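# Pour iron pellets into tube, disc onto rods

## Task

Transfer every iron pellet from the beaker into the clear tube, set the beaker upright on the bench again, and make sure the loose disc ends up sitting on top of the pellets with both rods passing through it.

## Robot and tools

Robot: two arms, left_arm and right_arm, each with a two-finger parallel gripper and a wrist camera (cam_left_wrist, cam_right_wrist, both 672x504). A two-camera stand is fixed to the floor behind the arms. Loose objects may occasionally get a short push from outside.

Frames: the scene frame has its origin at table-top height, midway between the nominal arm bases, with +z up, +x out over the table, and left_arm on the +y side (camera image sides do not follow these names). Every hand pose, target, velocity and wrist-camera pose in a call or result is in that arm's own base frame. Calibrated bases in the scene frame: left_arm at (-0.008, +0.324, +0.005) m, quat_wxyz (+1.000, 0, 0, +0.031); right_arm at (+0.019, -0.239, +0.001) m, quat_wxyz (+1.000, 0, 0, +0.011). Fixed cameras and the table use the scene frame. Reported positions and orientations can be off by a few cm, more at long reach. The gripper's fingers point along its +z axis and open and close along its y axis. end_effector_position is the pinch point between the pads, roughly 1 cm short of the fingertips.

Row layout (used by both moving tools): one flat list of 16 numbers covering both arms, even if only one moves. Numbers 1-8 are left_arm: x, y, z (metres), qw, qx, qy, qz (w first), opening. Numbers 9-16 are right_arm in the same order. Position and quaternion are an absolute pose of the pinch point in that arm's base frame, not an offset. Opening runs from -1 (closed) to +1 (fully open, 0.093 m).

execute_actions(actions, cameras): actions is a list of actions; each action is a list of up to 15 rows, one row per 1/30 s control step. A shorter action repeats its last row until 15 steps pass. An action is rejected for both arms if any target lies more than 0.6 m from that gripper's current position along any of the gripper's own axes; the whole call is rejected if any action is malformed or the first one fails this check against the latest reported state. An empty actions list returns camera images and the fuller state. cameras: list of names, ["all"], or [].

move(target, speed, blend, opening_speed, grip_force, blocking, cameras): drives each gripper along a straight line from its Hand target to the given row, or through a list of up to 15 rows (no 0.6 m limit). speed is the top path speed in m/s, 0.002 to 2.9, default 0.25 (rotation up to twice that in rad/s); one value or one per target. blend (metres) rounds corners in a list; 0 stops at each. opening_speed, at least 0.2, is the rate on the -1..+1 scale. grip_force is newtons per pad, 10 to 50, one number or one per arm; it persists, and lower forces close slowly. blocking=false returns after about 0.5 s while the move continues; a new move replaces a running one. Paths last at most 10 s and do not avoid obstacles or the other arm. Changed openings in later list targets are applied only after everything comes to rest there. The result adds a move: line giving the ending (done, off_target, moving, held, fault) and limits (paced = pose clipped, held = steps withheld).

wait(seconds 0-10, cameras): lets time pass with the last commands held; returns early if a running move ends. stop(cameras): brakes the running move. zoom_image(camera, region=[x0,y0,x1,y1]): enlarges part of the latest image from a wrist camera, region at most 504x504 pixels. read_manual(section): licence texts only. finished_scene(scene 1 or 2): ends the scene irreversibly; make no further calls in that reply.

Reading results: each arm shows end_effector_position, end_effector_quat_wxyz, Hand target (where the arm is actually being sent, possibly short of your command), Tool commands, grip_measured, Joint positions (last entry is finger opening in metres, floored at 0), joint torques and velocities. Commanded orientation is clipped to within 40 degrees of the measured one each step, so large turns need several commands. Gravity and friction can leave a gripper low, short or tilted; verify after each move and correct. To keep an arm still, resend its exact last reported pose and intended opening every call. A 0 opening is a real command, so resend the current opening to leave fingers alone.

Gripping: grip_measured uses the opening scale. Pads meet near -0.94; each millimetre of object width adds about 0.0208; readings may sit up to 0.02 high. For a firm hold on a rigid part, command at least 0.24 below the width reading; keep sending that value to hold, and send well above the width reading to release. grip_measured near -0.94 alone does not prove an object is held.

Avoid: knocking anything off the table or leaving it off the table, dropping parts or letting go while they move, fast impacts on fixed or heavy things, hard pushes, arm-to-arm contact (including one gripper closing on the other's fingers), loads on the wrist camera cables, and paths passing near an arm's own base (go around it). Watch for MOTOR HOT (75 °C); at 90 °C the arm folds and stops working for the rest of the scene, so avoid long stretched holds or pushing toward unreachable poses.

Each tool is called after "Call:" by a JSON object that holds its "fn" and its "kwargs", one argument or row to a line.

## Session

Call:
{"fn": "execute_actions", "kwargs": {
  "actions": []
}}

Scene clock: 0.00 s.
left_arm: end_effector_position=(+0.1846, -0.1050, +0.1424) grip_measured=+1.000 end_effector_quat_wxyz=(+0.546, -0.052, +0.834, -0.062) | right_arm: end_effector_position=(+0.1979, +0.1263, +0.1469) grip_measured=+1.000 end_effector_quat_wxyz=(+0.575, -0.077, +0.804, +0.134)
Joint positions: left_arm=[-1.271 0.61 0.378 -0.667 -1.041 -1.001 0.093] | right_arm=[1.024 0.319 0.198 -0.274 0.661 0.384 0.093]
Joint velocities: within noise
Joint torques (N m): no reading
Heat: left arm: 28 °C; right arm: 27 °C.
Hand target: left_arm +0.1850, -0.1061, +0.1459; +0.548, -0.055, +0.832, -0.065 | right_arm +0.1989, +0.1270, +0.1548; +0.580, -0.071, +0.799, +0.139
Tool commands: left_gripper/opening=+1.0 right_gripper/opening=+1.0

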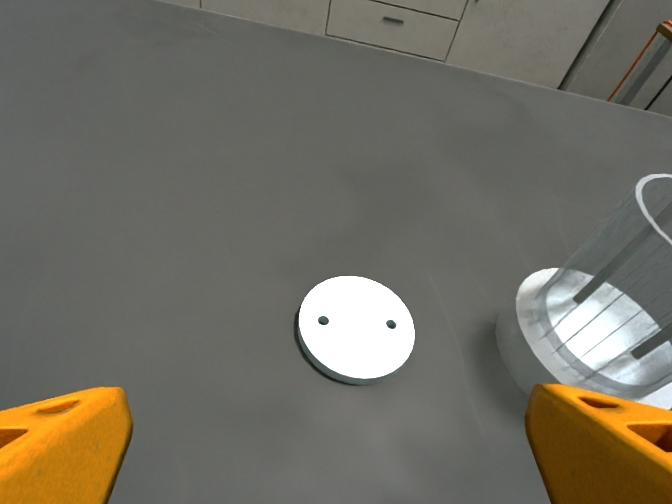

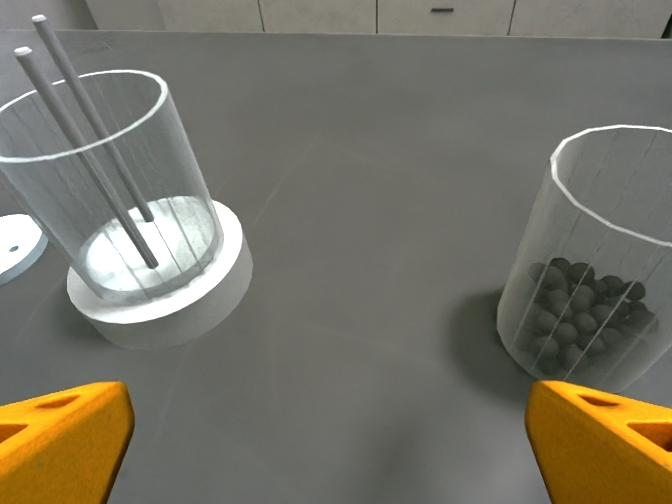

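Call:
{"fn": "move", "kwargs": {
  "target": [0.288,-0.185,0.32,0.216,0,0.976,0,1,0.29,0.03,0.30,0.216,0,0.976,0,1],
  "speed": 0.4,
  "cameras": ["all"]
}}

Scene clock: 55.97 s.
left_arm: end_effector_position=(+0.2878, -0.1860, +0.3184) grip_measured=+1.000 end_effector_quat_wxyz=(+0.252, +0.001, +0.967, -0.022) | right_arm: end_effector_position=(+0.2901, +0.0304, +0.2947) grip_measured=+1.000 end_effector_quat_wxyz=(+0.214, +0.003, +0.977, -0.003)
Joint positions: left_arm=[-0.716 1.66 2.087 -1.571 -0.292 -0.65 0.093] | right_arm=[0.142 1.425 1.775 -1.494 0.066 0.134 0.093]
Joint torques (N m): left_arm=[0.77 -4.51 7.86 1.07 -0.04 0.08] | right_arm=[-0.7 -3.59 8.03 0.98 -0.04 -0.16]
Heat: left arm: 33 °C; right arm: 37 °C.
Hand target: left_arm +0.2881, -0.1849, +0.3195; +0.248, +0.005, +0.969, -0.022 | right_arm +0.2900, +0.0301, +0.2999; +0.216, +0.000, +0.976, +0.000
Off the commanded pose: left_arm 0.002 m, 5 deg | right_arm 0.005 m, 1 deg.
joint sent to its limit (left arm) — joint 4 (wrist pitch), lower limit. The joint targets are off in orientation, not in position.
move: off_target (left_arm)

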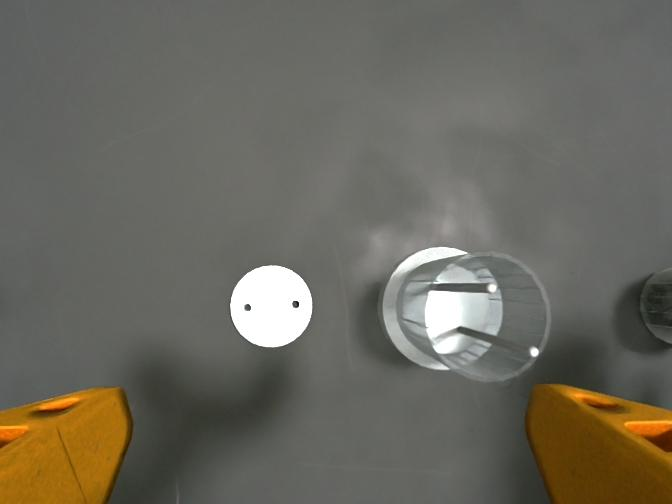

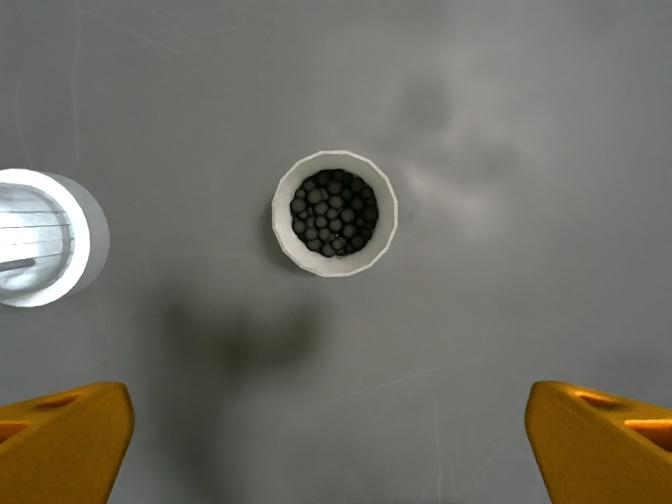

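Call:
{"fn": "move", "kwargs": {
  "target": [
    [0.288,-0.1,0.32,0.246,0,0.968,-0.022,1,0.21,0.03,0.20,0.707,0,0.707,0,1],
    [0.288,-0.1,0.32,0.246,0,0.968,-0.022,1,0.21,0.03,0.075,0.707,0,0.707,0,1]
  ],
  "blend": 0.03,
  "speed": 0.4,
  "cameras": ["all"]
}}

Scene clock: 122.97 s.
left_arm: end_effector_position=(+0.2876, -0.1002, +0.3147) grip_measured=+1.000 end_effector_quat_wxyz=(+0.233, -0.003, +0.972, -0.012) | right_arm: end_effector_position=(+0.2096, +0.0467, +0.1463) grip_measured=+1.000 end_effector_quat_wxyz=(+0.618, -0.040, +0.785, -0.002)
Joint positions: left_arm=[-0.429 1.501 1.921 -1.55 -0.17 -0.396 0.093] | right_arm=[0.702 -0.003 0.143 -0.443 0.634 0.125 0.093]
Joint torques (N m): left_arm=[0.72 -5.52 5.45 1.48 0.05 0.08] | right_arm=[-0.62 1.78 8.84 2.06 0.2 -0.06]
Heat: left arm: 36 °C; right arm: 37 °C.
Hand target: left_arm +0.2880, -0.1000, +0.3201; +0.246, +0.000, +0.969, -0.022 | right_arm +0.2099, +0.0448, +0.1605; +0.632, -0.027, +0.774, +0.005
Off the commanded pose: left_arm 0.005 m, 2 deg | right_arm 0.073 m, 14 deg.
joint sent to its limit (right arm) — joint 2 (shoulder), lower limit.
move: held (right_arm; a check stopped the path); path passed 1 of 2 targets; limits=held
pose unreachable (right arm): on one or more control steps of this call, first in action 0 (counted from 0), this arm could not follow its commanded pose, so it was not sent that pose on those steps. It may still have moved: this result reports where it is.
cause: moving toward the commanded pose would bring two parts of the arm too close to each other (its upper arm (the part past joint 2) and its wrist (the part past joint 5), with joints 3 (elbow) to 5 (wrist yaw) between them, 26 mm apart when it was first held).

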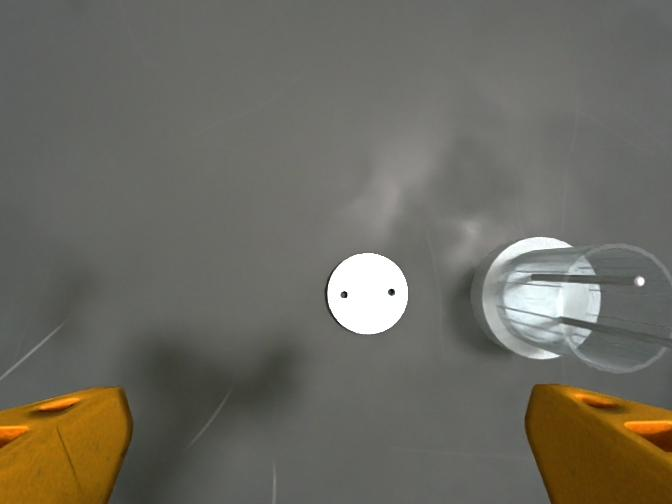

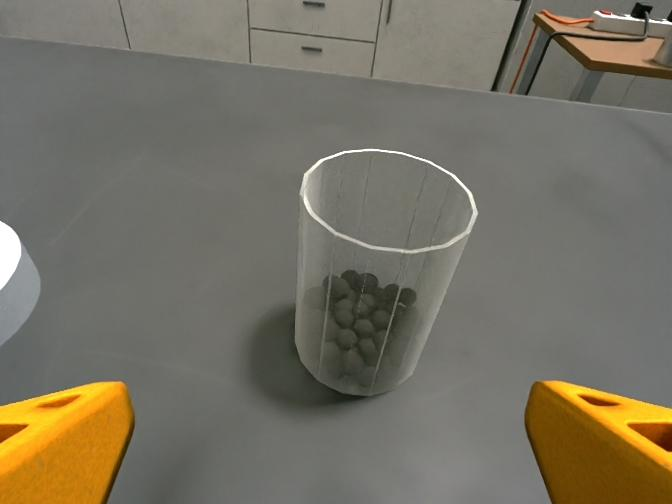

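Call:
{"fn": "move", "kwargs": {
  "target": [0.288,-0.1,0.32,0.246,0,0.968,-0.022,1,0.31,0.03,0.21,0.707,0,0.707,0,1],
  "speed": 0.3,
  "cameras": ["cam_right_wrist"]
}}

Call:
{"fn": "zoom_image", "kwargs": {
  "camera": "cam_right_wrist",
  "region": [120, 100, 620, 500]
}}

Scene clock: 143.37 s.
left_arm: end_effector_position=(+0.2877, -0.1003, +0.3147) grip_measured=+1.000 end_effector_quat_wxyz=(+0.233, -0.002, +0.972, -0.012) | right_arm: end_effector_position=(+0.3043, +0.0292, +0.1876) grip_measured=+1.000 end_effector_quat_wxyz=(+0.685, -0.001, +0.728, -0.004)
Joint positions: left_arm=[-0.429 1.501 1.921 -1.549 -0.169 -0.396 0.093] | right_arm=[0.217 0.783 0.147 0.573 0.221 0.007 0.093]
Joint torques (N m): left_arm=[0.7 -5.52 5.45 1.49 0.05 0.08] | right_arm=[-0.77 -0.08 9.98 2.37 -0.11 -0.14]
Heat: left arm: 34 °C; right arm: 39 °C.
Hand target: left_arm +0.2880, -0.1000, +0.3201; +0.246, +0.000, +0.969, -0.022 | right_arm +0.3085, +0.0298, +0.2100; +0.707, +0.000, +0.707, +0.000
Off the commanded pose: left_arm 0.005 m, 2 deg | right_arm 0.023 m, 4 deg.
move: off_target (right_arm)
Images, in order (width x height): cam_right_wrist 672x504.

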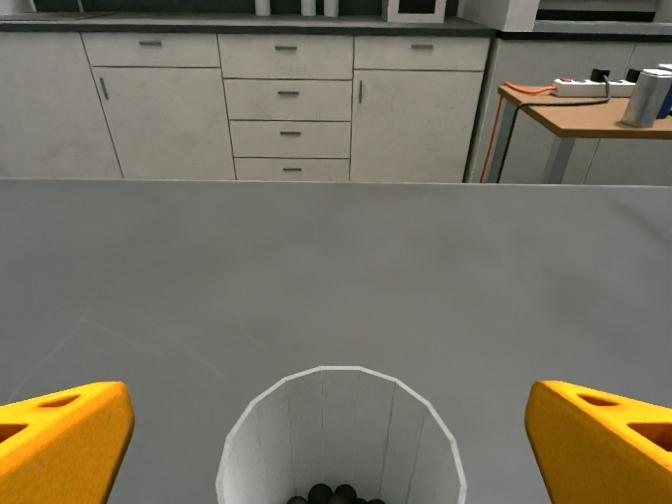

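Scaled by 1.008.

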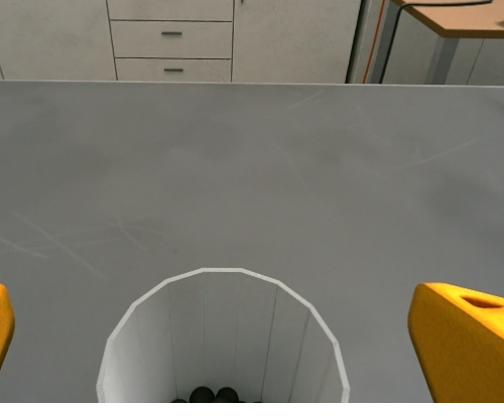

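Call:
{"fn": "move", "kwargs": {
  "target": [
    [0.288,-0.1,0.32,0.246,0,0.968,-0.022,1,0.34,0.028,0.21,0.719,0,0.695,0,1],
    [0.288,-0.1,0.32,0.246,0,0.968,-0.022,1,0.34,0.028,0.10,0.719,0,0.695,0,1]
  ],
  "speed": 0.15,
  "cameras": ["all"]
}}

Scene clock: 159.37 s.
left_arm: end_effector_position=(+0.2877, -0.1003, +0.3147) grip_measured=+1.000 end_effector_quat_wxyz=(+0.233, -0.002, +0.972, -0.012) | right_arm: end_effector_position=(+0.3362, +0.0275, +0.0807) grip_measured=+1.000 end_effector_quat_wxyz=(+0.640, -0.008, +0.768, -0.013)
Joint positions: left_arm=[-0.429 1.501 1.921 -1.549 -0.169 -0.396 0.093] | right_arm=[0.169 1.731 0.072 1.475 0.175 0.001 0.093]
Joint torques (N m): left_arm=[0.72 -5.52 5.45 1.5 0.05 0.08] | right_arm=[-0.55 -3.45 2.77 2.88 -0.05 0.09]
Heat: left arm: 33 °C; right arm: 42 °C.
Hand target: left_arm +0.2880, -0.1000, +0.3201; +0.246, +0.000, +0.969, -0.022 | right_arm +0.3396, +0.0278, +0.1001; +0.671, +0.001, +0.742, -0.002
Off the commanded pose: left_arm 0.005 m, 2 deg | right_arm 0.020 m, 13 deg.
joint sent to its limit (right arm) — joint 4 (wrist pitch), upper limit. The joint targets are off in orientation, not in position.
move: off_target (right_arm)

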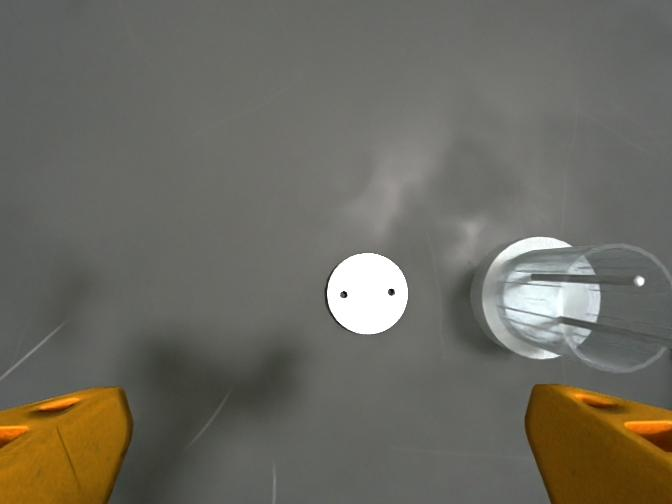

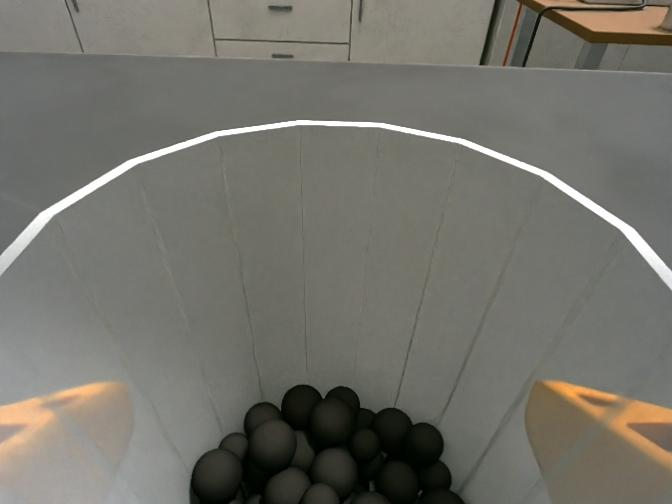

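Call:
{"fn": "move", "kwargs": {
  "target": [0.288,-0.1,0.32,0.246,0,0.968,-0.022,1,0.34,0.028,0.10,0.671,0.001,0.742,-0.002,0.2],
  "grip_force": [50,40],
  "opening_speed": 0.5
}}

Call:
{"fn": "move", "kwargs": {
  "target": [0.288,-0.1,0.32,0.246,0,0.968,-0.022,1,0.34,0.028,0.20,0.671,0.001,0.742,-0.002,0.2],
  "speed": 0.1,
  "cameras": ["cam_right_wrist"]
}}

Scene clock: 171.40 s.
left_arm: end_effector_position=(+0.2877, -0.1003, +0.3147) grip_measured=+1.000 end_effector_quat_wxyz=(+0.233, -0.002, +0.972, -0.012) | right_arm: end_effector_position=(+0.3362, +0.0274, +0.0807) grip_measured=+0.585 end_effector_quat_wxyz=(+0.640, -0.008, +0.768, -0.013)
Joint positions: left_arm=[-0.429 1.501 1.921 -1.549 -0.169 -0.396 0.093] | right_arm=[0.169 1.731 0.072 1.475 0.176 0.003 0.073]
Joint torques (N m): left_arm=[0.7 -5.52 5.45 1.5 0.05 0.08] | right_arm=[-0.57 -4.05 2.85 2.76 -0.06 0.07]
Heat: left arm: 33 °C; right arm: 45 °C.
Hand target: left_arm +0.2880, -0.1000, +0.3201; +0.246, +0.000, +0.969, -0.022 | right_arm +0.3396, +0.0278, +0.0997; +0.669, +0.001, +0.743, -0.002
Off the commanded pose: left_arm 0.005 m, 2 deg | right_arm 0.020 m, 5 deg.
grip_force (N): 50, 40
move: off_target (right_arm)

Scene clock: 173.27 s.
left_arm: end_effector_position=(+0.2877, -0.1003, +0.3147) grip_measured=+1.000 end_effector_quat_wxyz=(+0.233, -0.002, +0.972, -0.012) | right_arm: end_effector_position=(+0.3301, +0.0264, +0.1571) grip_measured=+0.583 end_effector_quat_wxyz=(+0.621, -0.011, +0.784, -0.016)
Joint positions: left_arm=[-0.429 1.501 1.921 -1.549 -0.169 -0.396 0.093] | right_arm=[0.169 0.992 0.249 0.508 0.176 0.003 0.073]
Joint torques (N m): left_arm=[0.72 -5.52 5.44 1.5 0.05 0.09] | right_arm=[-0.58 -4.04 10.4 2.61 -0.06 0.06]
Heat: left arm: 33 °C; right arm: 46 °C.
Hand target: left_arm +0.2880, -0.1000, +0.3201; +0.246, +0.000, +0.969, -0.022 | right_arm +0.3374, +0.0275, +0.1996; +0.670, +0.001, +0.742, -0.002
Off the commanded pose: left_arm 0.005 m, 2 deg | right_arm 0.044 m, 8 deg.
grip_force (N): 50, 40
move: off_target (right_arm)
Images, in order (width x height): cam_right_wrist 672x504.

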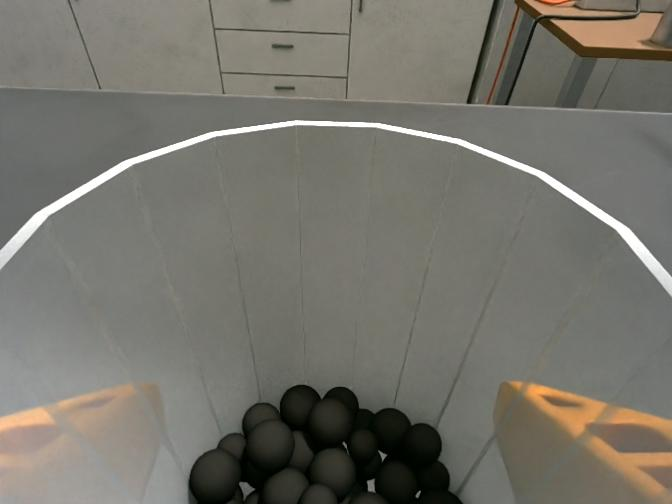

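Call:
{"fn": "move", "kwargs": {
  "target": [
    [0.288,-0.1,0.32,0.246,0,0.968,-0.022,1,0.315,0.028,0.235,0.67,0.0,0.742,0,0.2],
    [0.288,-0.1,0.32,0.246,0,0.968,-0.022,1,0.302,0.16,0.235,0.67,0,0.742,0,0.2]
  ],
  "speed": 0.15,
  "blend": 0.02,
  "cameras": ["all"]
}}

Scene clock: 195.00 s.
left_arm: end_effector_position=(+0.2877, -0.1003, +0.3147) grip_measured=+1.000 end_effector_quat_wxyz=(+0.233, -0.002, +0.972, -0.012) | right_arm: end_effector_position=(+0.2946, +0.1545, +0.2014) grip_measured=+0.583 end_effector_quat_wxyz=(+0.638, -0.040, +0.768, -0.029)
Joint positions: left_arm=[-0.429 1.501 1.921 -1.549 -0.169 -0.396 0.093] | right_arm=[0.871 1.077 0.458 0.339 0.844 0.115 0.073]
Joint torques (N m): left_arm=[0.72 -5.5 5.46 1.49 0.05 0.09] | right_arm=[0.1 -2.52 11.07 2.46 0.43 0.05]
Heat: left arm: 33 °C; right arm: 47 °C.
Hand target: left_arm +0.2880, -0.1000, +0.3201; +0.246, +0.000, +0.969, -0.022 | right_arm +0.2999, +0.1584, +0.2345; +0.669, +0.000, +0.743, +0.001
Off the commanded pose: left_arm 0.005 m, 2 deg | right_arm 0.035 m, 7 deg.
grip_force (N): 50, 40
move: off_target (right_arm)

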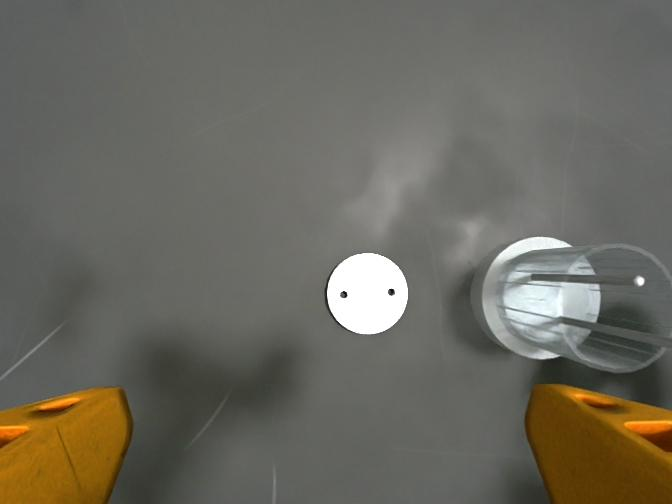

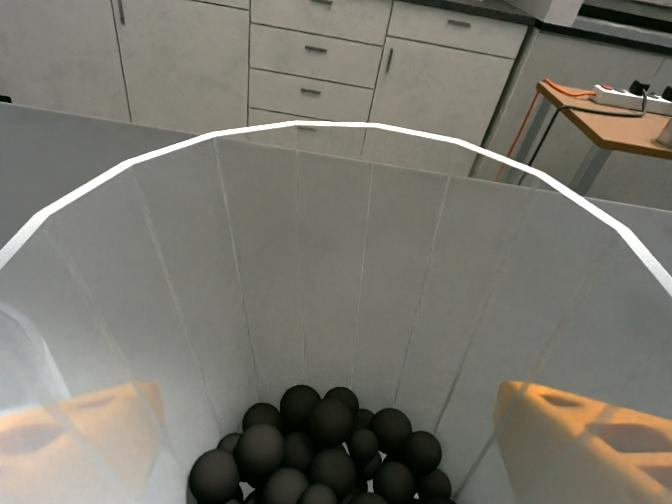

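Call:
{"fn": "move", "kwargs": {
  "target": [0.288,-0.1,0.32,0.246,0,0.968,-0.022,1,0.306,0.20,0.215,0.619,-0.256,0.686,-0.284,0.2],
  "speed": 0.2,
  "cameras": ["all"]
}}

Scene clock: 203.97 s.
left_arm: end_effector_position=(+0.2877, -0.1003, +0.3147) grip_measured=+1.000 end_effector_quat_wxyz=(+0.233, -0.002, +0.972, -0.012) | right_arm: end_effector_position=(+0.3022, +0.1948, +0.1918) grip_measured=+0.581 end_effector_quat_wxyz=(+0.593, -0.288, +0.693, -0.292)
Joint positions: left_arm=[-0.429 1.501 1.921 -1.549 -0.169 -0.396 0.093] | right_arm=[0.988 1.361 0.53 0.581 1.038 -0.636 0.073]
Joint torques (N m): left_arm=[0.7 -5.5 5.45 1.5 0.05 0.08] | right_arm=[0.36 -4.22 9.4 2.29 0.47 -0.13]
Heat: left arm: 33 °C; right arm: 49 °C.
Hand target: left_arm +0.2880, -0.1000, +0.3201; +0.246, +0.000, +0.969, -0.022 | right_arm +0.3051, +0.1991, +0.2146; +0.618, -0.256, +0.687, -0.283
Off the commanded pose: left_arm 0.005 m, 2 deg | right_arm 0.024 m, 5 deg.
grip_force (N): 50, 40
move: off_target (right_arm)

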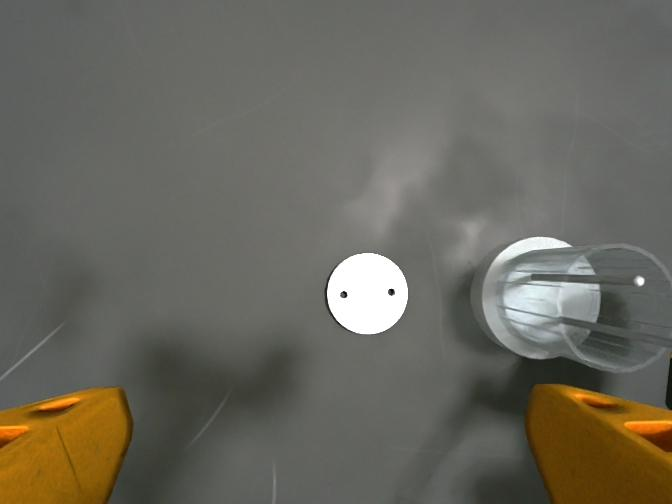

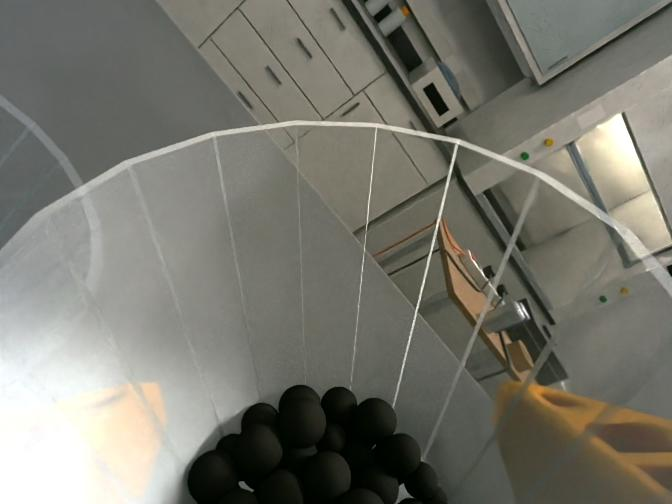

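Call:
{"fn": "move", "kwargs": {
  "target": [0.27,-0.18,0.33,0.246,0,0.968,-0.022,1,0.306,0.20,0.215,0.619,-0.256,0.686,-0.284,0.2],
  "cameras": ["all"]
}}

Scene clock: 211.17 s.
left_arm: end_effector_position=(+0.2703, -0.1812, +0.3259) grip_measured=+1.000 end_effector_quat_wxyz=(+0.257, +0.008, +0.966, -0.037) | right_arm: end_effector_position=(+0.3023, +0.1949, +0.1921) grip_measured=+0.581 end_effector_quat_wxyz=(+0.594, -0.288, +0.692, -0.292)
Joint positions: left_arm=[-0.734 1.59 2.041 -1.571 -0.28 -0.652 0.093] | right_arm=[0.988 1.361 0.53 0.584 1.038 -0.637 0.073]
Joint torques (N m): left_arm=[-0.57 -4.18 7.9 1.12 -0.35 -0.22] | right_arm=[0.36 -4.16 9.37 2.27 0.46 -0.16]
Heat: left arm: 33 °C; right arm: 50 °C.
Hand target: left_arm +0.2700, -0.1799, +0.3296; +0.261, +0.003, +0.965, -0.034 | right_arm +0.3052, +0.1992, +0.2146; +0.618, -0.256, +0.687, -0.283
Off the commanded pose: left_arm 0.004 m, 2 deg | right_arm 0.024 m, 5 deg.
joint sent to its limit (left arm) — joint 4 (wrist pitch), lower limit. The joint targets still meet the commanded pose.
grip_force (N): 50, 40
move: off_target (right_arm)

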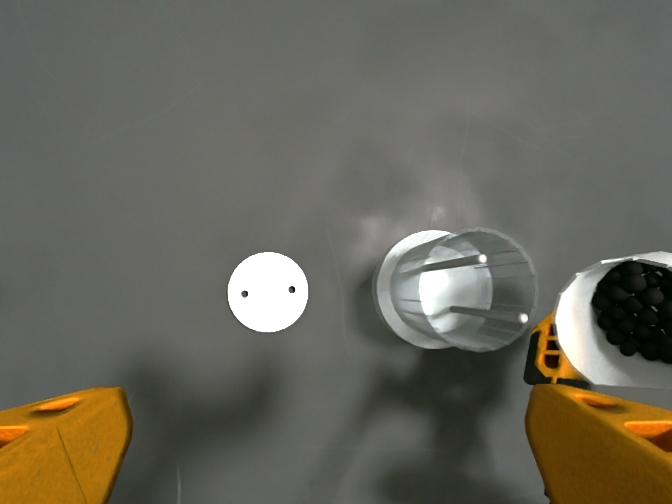

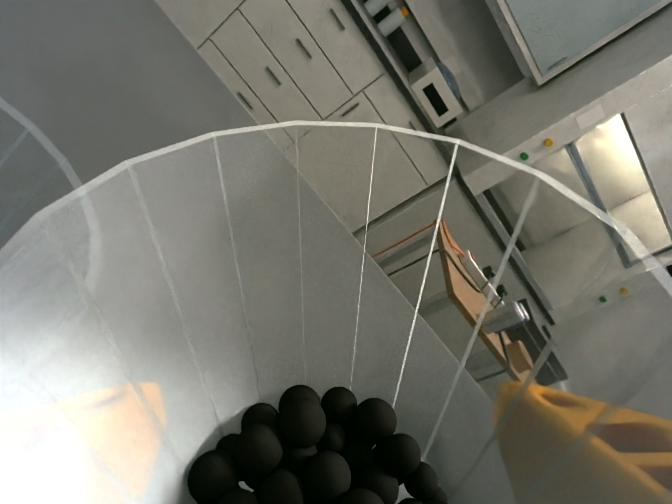

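Call:
{"fn": "move", "kwargs": {
  "target": [0.27,-0.18,0.33,0.257,0.008,0.966,-0.037,1,0.316,0.212,0.215,0.531,-0.408,0.588,-0.452,0.2],
  "speed": 0.15,
  "cameras": ["all"]
}}

Scene clock: 241.17 s.
left_arm: end_effector_position=(+0.2703, -0.1812, +0.3259) grip_measured=+1.000 end_effector_quat_wxyz=(+0.257, +0.008, +0.966, -0.037) | right_arm: end_effector_position=(+0.3127, +0.2073, +0.1928) grip_measured=+0.580 end_effector_quat_wxyz=(+0.507, -0.440, +0.586, -0.454)
Joint positions: left_arm=[-0.734 1.59 2.041 -1.571 -0.28 -0.652 0.093] | right_arm=[0.99 1.483 0.558 0.769 1.072 -1.236 0.073]
Joint torques (N m): left_arm=[0.23 -4.23 8.1 1.12 -0.16 -0.04] | right_arm=[0.31 -4.98 9.13 2.22 0.38 -0.17]
Heat: left arm: 33 °C; right arm: 53 °C.
Hand target: left_arm +0.2699, -0.1800, +0.3299; +0.258, +0.008, +0.965, -0.038 | right_arm +0.3152, +0.2112, +0.2145; +0.530, -0.409, +0.590, -0.451
Off the commanded pose: left_arm 0.004 m, 0 deg | right_arm 0.023 m, 5 deg.
joint sent to its limit (left arm) — joint 4 (wrist pitch), lower limit. The joint targets still meet the commanded pose.
grip_force (N): 50, 40
move: off_target (right_arm)

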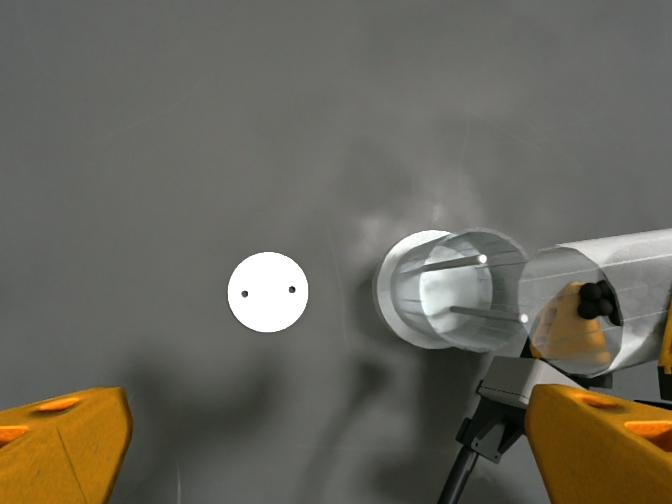

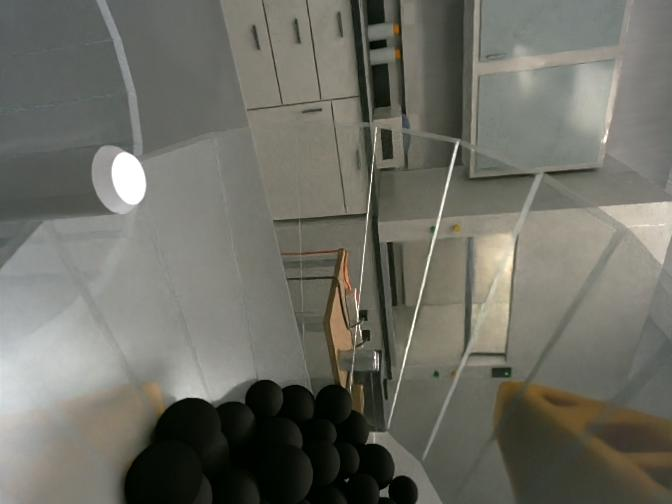

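Call:
{"fn": "move", "kwargs": {
  "target": [
    [0.27,-0.18,0.33,0.257,0.008,0.966,-0.037,1,0.329,0.203,0.217,0.531,-0.408,0.588,-0.452,0.2],
    [0.27,-0.18,0.33,0.257,0.008,0.966,-0.037,1,0.329,0.213,0.231,0.468,-0.479,0.519,-0.530,0.2]
  ],
  "speed": 0.1,
  "cameras": ["all"]
}}

Scene clock: 264.10 s.
left_arm: end_effector_position=(+0.2703, -0.1812, +0.3259) grip_measured=+1.000 end_effector_quat_wxyz=(+0.257, +0.008, +0.966, -0.037) | right_arm: end_effector_position=(+0.3260, +0.2073, +0.2081) grip_measured=+0.580 end_effector_quat_wxyz=(-0.443, +0.509, -0.514, +0.530)
Joint positions: left_arm=[-0.734 1.59 2.041 -1.571 -0.28 -0.652 0.093] | right_arm=[0.953 1.496 0.599 0.804 1.045 -1.574 0.073]
Joint torques (N m): left_arm=[0.21 -4.21 8.12 1.12 -0.15 -0.03] | right_arm=[0.44 -5.22 9.58 2.23 0.32 -0.14]
Heat: left arm: 34 °C; right arm: 52 °C.
Hand target: left_arm +0.2699, -0.1800, +0.3299; +0.258, +0.008, +0.965, -0.038 | right_arm +0.3281, +0.2120, +0.2305; -0.468, +0.480, -0.521, +0.529
Off the commanded pose: left_arm 0.004 m, 0 deg | right_arm 0.024 m, 4 deg.
joint sent to its limit (left arm) — joint 4 (wrist pitch), lower limit. The joint targets still meet the commanded pose.
grip_force (N): 50, 40
move: off_target (right_arm)

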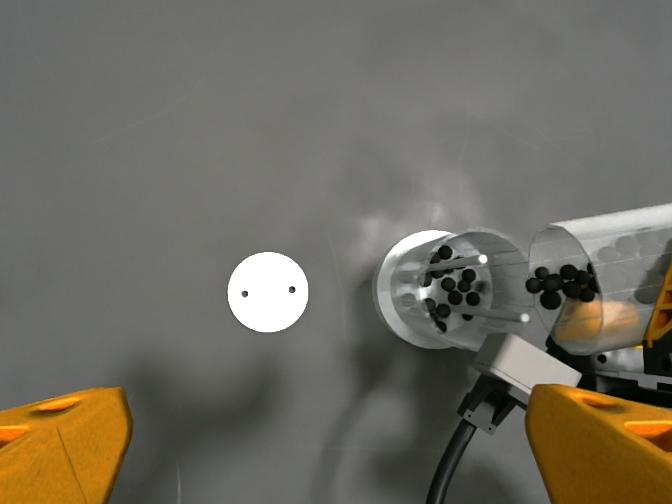

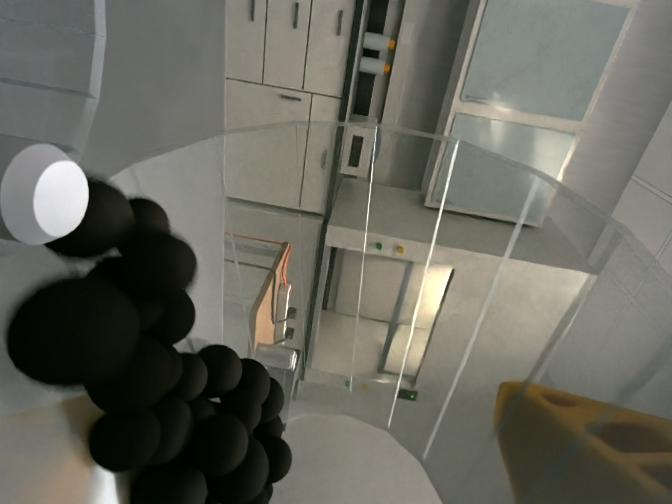

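Call:
{"fn": "move", "kwargs": {
  "target": [0.27,-0.18,0.33,0.257,0.008,0.966,-0.037,1,0.329,0.225,0.241,0.399,-0.539,0.441,-0.597,0.2],
  "speed": 0.08,
  "cameras": ["all"]
}}

Scene clock: 273.30 s.
left_arm: end_effector_position=(+0.2703, -0.1812, +0.3259) grip_measured=+1.000 end_effector_quat_wxyz=(+0.257, +0.008, +0.966, -0.037) | right_arm: end_effector_position=(+0.3274, +0.2204, +0.2264) grip_measured=+0.580 end_effector_quat_wxyz=(-0.385, +0.556, -0.435, +0.594)
Joint positions: left_arm=[-0.734 1.59 2.041 -1.571 -0.28 -0.652 0.093] | right_arm=[0.975 1.528 0.644 0.888 1.064 -1.906 0.073]
Joint torques (N m): left_arm=[0.21 -4.22 8.14 1.12 -0.15 -0.03] | right_arm=[0.46 -5.01 8.88 2 0.17 -0.16]
Heat: left arm: 34 °C; right arm: 51 °C.
Hand target: left_arm +0.2699, -0.1800, +0.3299; +0.258, +0.008, +0.965, -0.038 | right_arm +0.3286, +0.2246, +0.2409; -0.399, +0.539, -0.441, +0.596
Off the commanded pose: left_arm 0.004 m, 0 deg | right_arm 0.015 m, 3 deg.
joint sent to its limit (left arm) — joint 4 (wrist pitch), lower limit. The joint targets still meet the commanded pose.
grip_force (N): 50, 40
move: off_target (right_arm)

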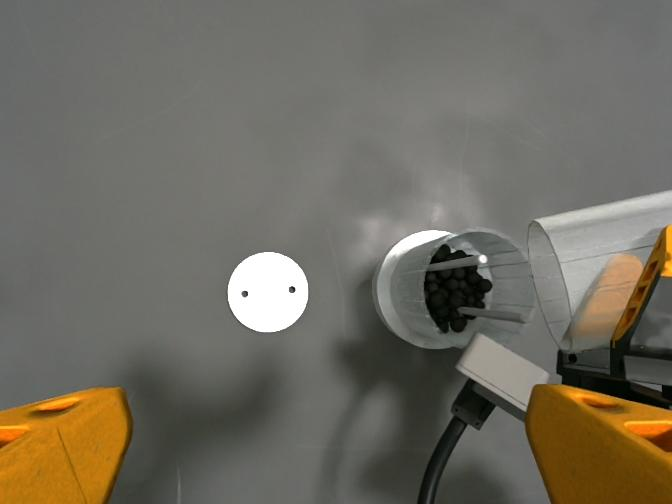

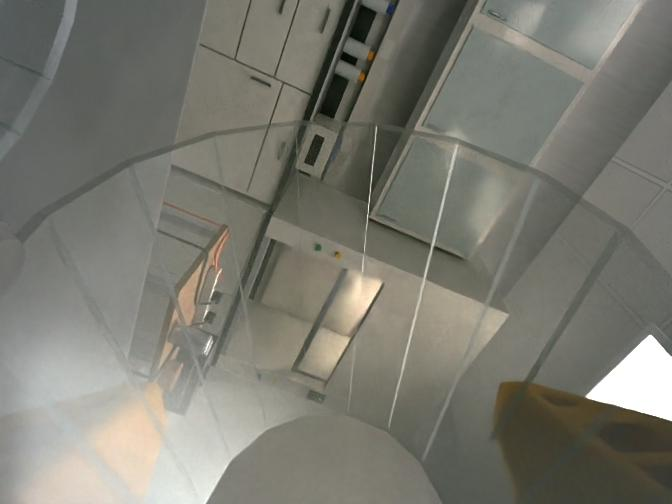

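Call:
{"fn": "move", "kwargs": {
  "target": [
    [0.27,-0.18,0.33,0.257,0.008,0.966,-0.037,1,0.329,0.17,0.26,0.531,-0.408,0.588,-0.452,0.2],
    [0.288,-0.15,0.33,0.257,0.008,0.966,-0.037,1,0.315,0.12,0.24,0.67,0,0.742,0,0.2],
    [0.288,-0.15,0.33,0.257,0.008,0.966,-0.037,1,0.34,0.028,0.13,0.67,0,0.742,0,0.2]
  ],
  "speed": 0.2,
  "blend": [0.02,0.03,0],
  "cameras": ["all"]
}}

Scene clock: 292.97 s.
left_arm: end_effector_position=(+0.2881, -0.1509, +0.3240) grip_measured=+1.000 end_effector_quat_wxyz=(+0.247, +0.006, +0.969, -0.026) | right_arm: end_effector_position=(+0.3391, +0.0279, +0.1222) grip_measured=+0.580 end_effector_quat_wxyz=(+0.657, +0.003, +0.754, -0.003)
Joint positions: left_arm=[-0.6 1.59 2.041 -1.571 -0.228 -0.535 0.093] | right_arm=[0.168 1.396 0.114 1.142 0.174 0.024 0.073]
Joint torques (N m): left_arm=[0.73 -5.98 5.76 1.44 0 0.09] | right_arm=[-0.77 -2.58 4.45 2.42 -0.13 -0.15]
Heat: left arm: 35 °C; right arm: 51 °C.
Hand target: left_arm +0.2879, -0.1500, +0.3301; +0.257, +0.008, +0.966, -0.037 | right_arm +0.3399, +0.0280, +0.1301; +0.670, +0.000, +0.743, +0.000
Off the commanded pose: left_arm 0.006 m, 2 deg | right_arm 0.008 m, 2 deg.
grip_force (N): 50, 40
move: done

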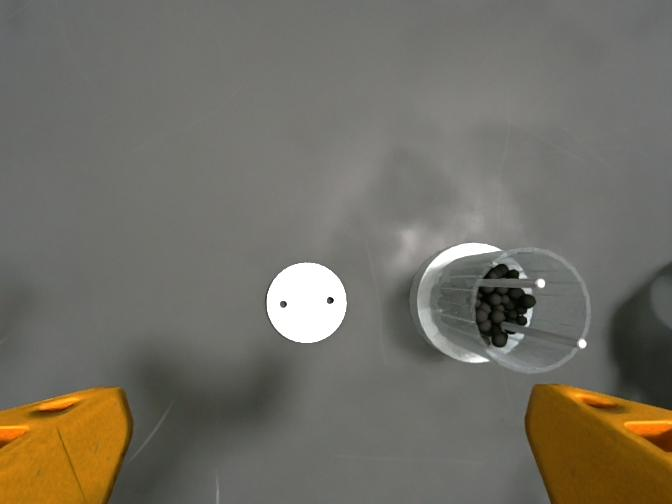

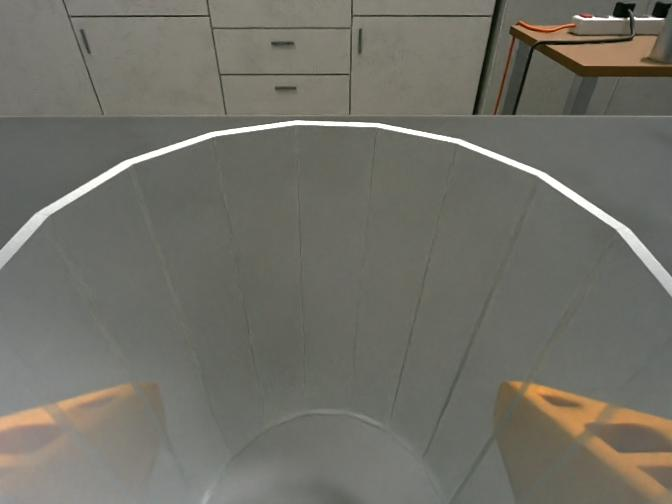

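Call:
{"fn": "move", "kwargs": {
  "target": [0.288,-0.15,0.33,0.257,0.008,0.966,-0.037,1,0.34,0.028,0.090,0.65,0,0.760,0,0.2],
  "speed": 0.05,
  "cameras": ["cam_right_wrist"]
}}

Scene clock: 299.60 s.
left_arm: end_effector_position=(+0.2881, -0.1509, +0.3240) grip_measured=+1.000 end_effector_quat_wxyz=(+0.247, +0.006, +0.969, -0.026) | right_arm: end_effector_position=(+0.3389, +0.0282, +0.0810) grip_measured=+0.580 end_effector_quat_wxyz=(+0.634, -0.001, +0.774, -0.006)
Joint positions: left_arm=[-0.6 1.59 2.041 -1.571 -0.228 -0.535 0.093] | right_arm=[0.168 1.689 0.088 1.4 0.172 0.024 0.073]
Joint torques (N m): left_arm=[0.73 -6.01 5.75 1.45 0 0.08] | right_arm=[-0.88 -3.28 2.55 2.52 -0.13 -0.06]
Heat: left arm: 35 °C; right arm: 53 °C.
Hand target: left_arm +0.2879, -0.1500, +0.3301; +0.257, +0.008, +0.966, -0.037 | right_arm +0.3398, +0.0280, +0.0899; +0.649, +0.000, +0.761, +0.000
Off the commanded pose: left_arm 0.006 m, 2 deg | right_arm 0.009 m, 3 deg.
grip_force (N): 50, 40
move: off_target (right_arm)
Images, in order (width x height): cam_right_wrist 672x504.

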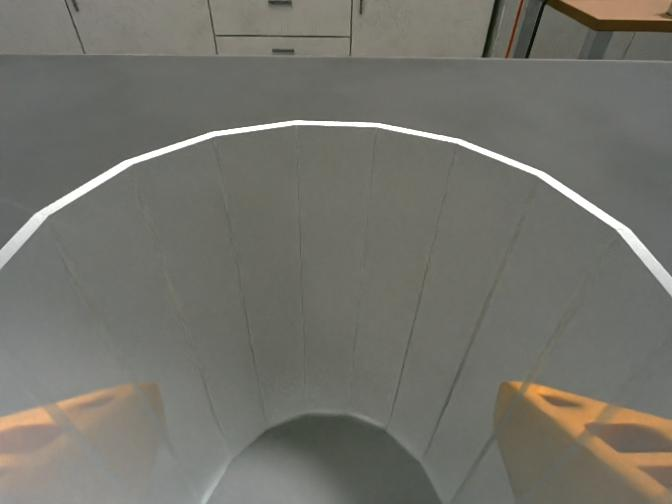

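Call:
{"fn": "move", "kwargs": {
  "target": [0.288,-0.15,0.33,0.257,0.008,0.966,-0.037,1,0.34,0.028,0.089,0.65,0,0.760,0,1],
  "opening_speed": 0.4
}}

Call:
{"fn": "move", "kwargs": {
  "target": [
    [0.288,-0.15,0.33,0.257,0.008,0.966,-0.037,1,0.34,0.028,0.23,0.68,0,0.733,0,1],
    [0.2896,-0.1365,0.27,0.257,0.008,0.966,-0.037,1,0.20,-0.12,0.24,0.66,0,0.751,0,1]
  ],
  "speed": [0.12,0.3],
  "blend": [0.02,0],
  "cameras": ["all"]
}}

Scene clock: 309.10 s.
left_arm: end_effector_position=(+0.2881, -0.1509, +0.3240) grip_measured=+1.000 end_effector_quat_wxyz=(+0.247, +0.006, +0.969, -0.026) | right_arm: end_effector_position=(+0.3393, +0.0284, +0.0810) grip_measured=+1.000 end_effector_quat_wxyz=(+0.635, -0.001, +0.772, -0.005)
Joint positions: left_arm=[-0.6 1.59 2.041 -1.571 -0.228 -0.535 0.093] | right_arm=[0.168 1.7 0.088 1.414 0.171 0.024 0.093]
Joint torques (N m): left_arm=[0.75 -6.01 5.75 1.45 0.01 0.09] | right_arm=[-0.9 -3.21 2.41 2.52 -0.12 -0.06]
Heat: left arm: 34 °C; right arm: 54 °C.
Hand target: left_arm +0.2879, -0.1500, +0.3301; +0.257, +0.008, +0.966, -0.037 | right_arm +0.3399, +0.0280, +0.0890; +0.649, +0.000, +0.761, +0.000
Off the commanded pose: left_arm 0.006 m, 2 deg | right_arm 0.008 m, 2 deg.
grip_force (N): 50, 40
move: done

Scene clock: 312.50 s.
left_arm: end_effector_position=(+0.2889, -0.1367, +0.2645) grip_measured=+1.000 end_effector_quat_wxyz=(+0.245, +0.006, +0.969, -0.026) | right_arm: end_effector_position=(+0.1984, -0.1216, +0.2271) grip_measured=+1.000 end_effector_quat_wxyz=(+0.655, +0.025, +0.756, +0.009)
Joint positions: left_arm=[-0.549 1.429 1.614 -1.299 -0.204 -0.489 0.093] | right_arm=[-1.309 0.622 0.453 -0.313 -1.257 -0.414 0.093]
Joint torques (N m): left_arm=[0.7 -5.7 6.2 1.52 0.02 0.09] | right_arm=[0.34 1.11 9.89 1.55 -0.54 -0.24]
Heat: left arm: 34 °C; right arm: 54 °C.
Hand target: left_arm +0.2896, -0.1365, +0.2701; +0.257, +0.008, +0.966, -0.037 | right_arm +0.1998, -0.1199, +0.2397; +0.661, +0.000, +0.751, +0.000
Off the commanded pose: left_arm 0.006 m, 2 deg | right_arm 0.013 m, 3 deg.
grip_force (N): 50, 40
move: off_target (right_arm)

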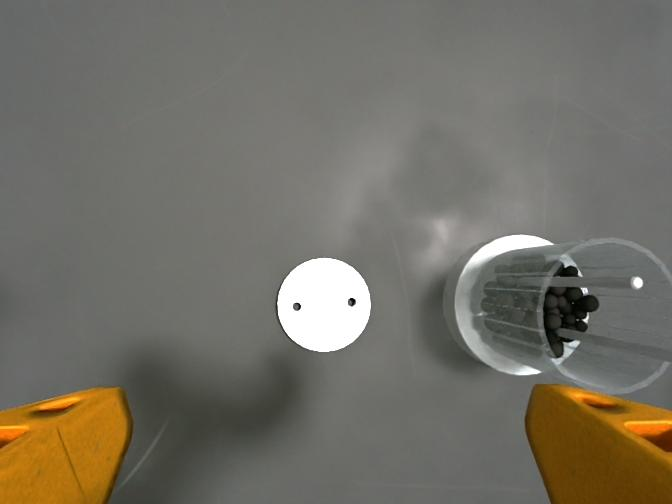

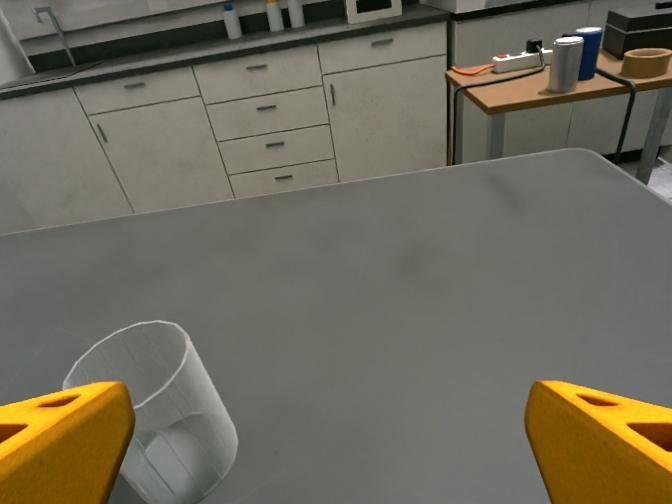

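Call:
{"fn": "move", "kwargs": {
  "target": [
    [0.302,-0.14,0.12,0,-0.342,0.940,0,1,0.20,-0.12,0.23,0.66,0,0.751,0,1],
    [0.302,-0.14,0.06,0,-0.342,0.940,0,1,0.20,-0.12,0.23,0.66,0,0.751,0,1]
  ],
  "speed": 0.25,
  "cameras": ["cam_left_wrist"]
}}

Scene clock: 368.67 s.
left_arm: end_effector_position=(+0.2978, -0.1387, +0.0618) grip_measured=+1.000 end_effector_quat_wxyz=(-0.002, -0.332, +0.943, +0.009) | right_arm: end_effector_position=(+0.1985, -0.1220, +0.2283) grip_measured=+1.000 end_effector_quat_wxyz=(+0.656, +0.019, +0.755, +0.004)
Joint positions: left_arm=[-0.441 1.832 1.334 -1.087 -0.01 -1.118 0.093] | right_arm=[-1.309 0.622 0.453 -0.302 -1.257 -0.419 0.093]
Joint torques (N m): left_arm=[0.61 -6.57 6.38 0.49 0.09 -0.24] | right_arm=[0.42 0.92 6.61 1.73 -0.52 -0.26]
Heat: left arm: 35 °C; right arm: 49 °C.
Hand target: left_arm +0.3019, -0.1400, +0.0601; +0.000, -0.342, +0.940, +0.000 | right_arm +0.1999, -0.1200, +0.2300; +0.660, +0.000, +0.751, +0.000
Off the commanded pose: left_arm 0.005 m, 2 deg | right_arm 0.003 m, 2 deg.
grip_force (N): 50, 40
move: done
Images, in order (width x height): cam_left_wrist 672x504.

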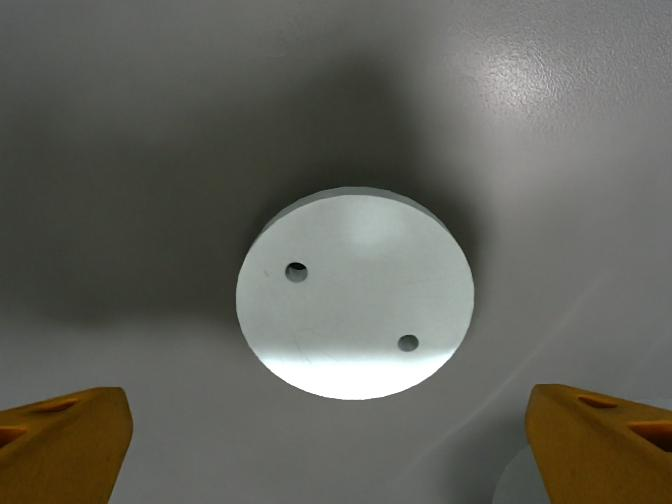

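Call:
{"fn": "move", "kwargs": {
  "target": [0.306,-0.1455,0.012,0,-0.342,0.940,0,1,0.20,-0.12,0.23,0.66,0,0.751,0,1],
  "speed": 0.06,
  "cameras": ["cam_left_wrist"]
}}

Scene clock: 385.30 s.
left_arm: end_effector_position=(+0.3054, -0.1422, +0.0169) grip_measured=+1.000 end_effector_quat_wxyz=(+0.002, -0.337, +0.942, +0.005) | right_arm: end_effector_position=(+0.1985, -0.1220, +0.2283) grip_measured=+1.000 end_effector_quat_wxyz=(+0.656, +0.019, +0.755, +0.004)
Joint positions: left_arm=[-0.441 1.909 1.247 -0.912 -0.01 -1.128 0.093] | right_arm=[-1.309 0.622 0.453 -0.302 -1.257 -0.419 0.093]
Joint torques (N m): left_arm=[-0.35 -6.38 5.68 0.52 0.09 -0.23] | right_arm=[0.42 0.94 6.63 1.73 -0.52 -0.26]
Heat: left arm: 35 °C; right arm: 48 °C.
Hand target: left_arm +0.3059, -0.1455, +0.0121; +0.000, -0.342, +0.940, +0.000 | right_arm +0.1999, -0.1200, +0.2300; +0.660, +0.000, +0.751, +0.000
Off the commanded pose: left_arm 0.006 m, 1 deg | right_arm 0.003 m, 2 deg.
grip_force (N): 50, 40
move: done
Images, in order (width x height): cam_left_wrist 672x504.

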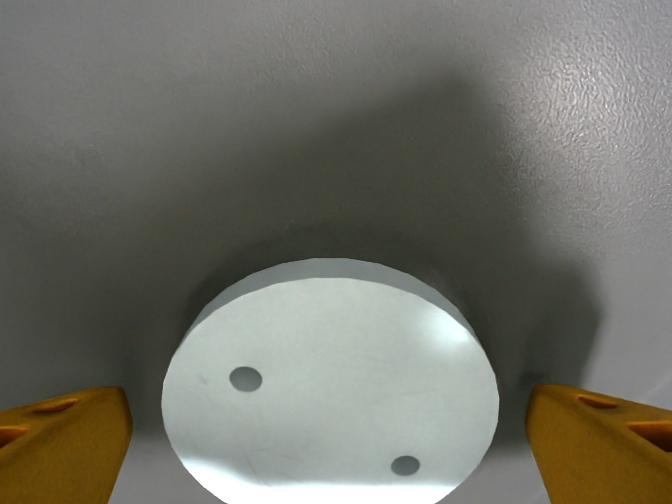

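Call:
{"fn": "move", "kwargs": {
  "target": [0.306,-0.1475,0.003,0,-0.342,0.940,0,1,0.20,-0.12,0.23,0.66,0,0.751,0,1],
  "speed": 0.04
}}

Call:
{"fn": "move", "kwargs": {
  "target": [0.306,-0.1475,0.003,0,-0.342,0.940,0,0.15,0.20,-0.12,0.23,0.66,0,0.751,0,1],
  "opening_speed": 0.6,
  "grip_force": 30,
  "cameras": ["cam_left_wrist"]
}}

Scene clock: 394.27 s.
left_arm: end_effector_position=(+0.3075, -0.1434, +0.0101) grip_measured=+1.000 end_effector_quat_wxyz=(+0.005, -0.339, +0.941, +0.002) | right_arm: end_effector_position=(+0.1985, -0.1220, +0.2283) grip_measured=+1.000 end_effector_quat_wxyz=(+0.656, +0.019, +0.755, +0.004)
Joint positions: left_arm=[-0.441 1.922 1.236 -0.88 -0.01 -1.133 0.093] | right_arm=[-1.309 0.622 0.453 -0.302 -1.257 -0.42 0.093]
Joint torques (N m): left_arm=[-0.85 -6.11 5.38 0.53 0.09 -0.23] | right_arm=[0.42 0.92 6.63 1.73 -0.52 -0.26]
Heat: left arm: 35 °C; right arm: 47 °C.
Hand target: left_arm +0.3059, -0.1474, +0.0032; +0.000, -0.342, +0.940, +0.000 | right_arm +0.1999, -0.1200, +0.2300; +0.660, +0.000, +0.751, +0.000
Off the commanded pose: left_arm 0.008 m, 1 deg | right_arm 0.003 m, 2 deg.
grip_force (N): 50, 40
move: done

Scene clock: 395.90 s.
left_arm: end_effector_position=(+0.3076, -0.1434, +0.0101) grip_measured=+0.587 end_effector_quat_wxyz=(+0.005, -0.339, +0.941, +0.002) | right_arm: end_effector_position=(+0.1985, -0.1220, +0.2283) grip_measured=+1.000 end_effector_quat_wxyz=(+0.656, +0.019, +0.755, +0.004)
Joint positions: left_arm=[-0.441 1.922 1.236 -0.88 -0.01 -1.133 0.073] | right_arm=[-1.309 0.622 0.453 -0.302 -1.257 -0.42 0.093]
Joint torques (N m): left_arm=[-0.85 -6.11 5.37 0.53 0.08 -0.23] | right_arm=[0.42 0.92 6.63 1.73 -0.52 -0.26]
Heat: left arm: 35 °C; right arm: 47 °C.
Hand target: left_arm +0.3059, -0.1474, +0.0032; +0.000, -0.342, +0.940, +0.000 | right_arm +0.1999, -0.1200, +0.2300; +0.660, +0.000, +0.751, +0.000
Off the commanded pose: left_arm 0.008 m, 1 deg | right_arm 0.003 m, 2 deg.
grip_force (N): 30, 30
move: done
Images, in order (width x height): cam_left_wrist 672x504.

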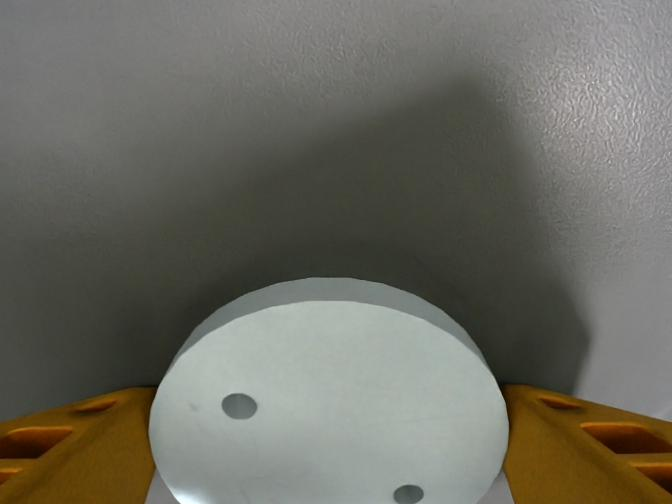

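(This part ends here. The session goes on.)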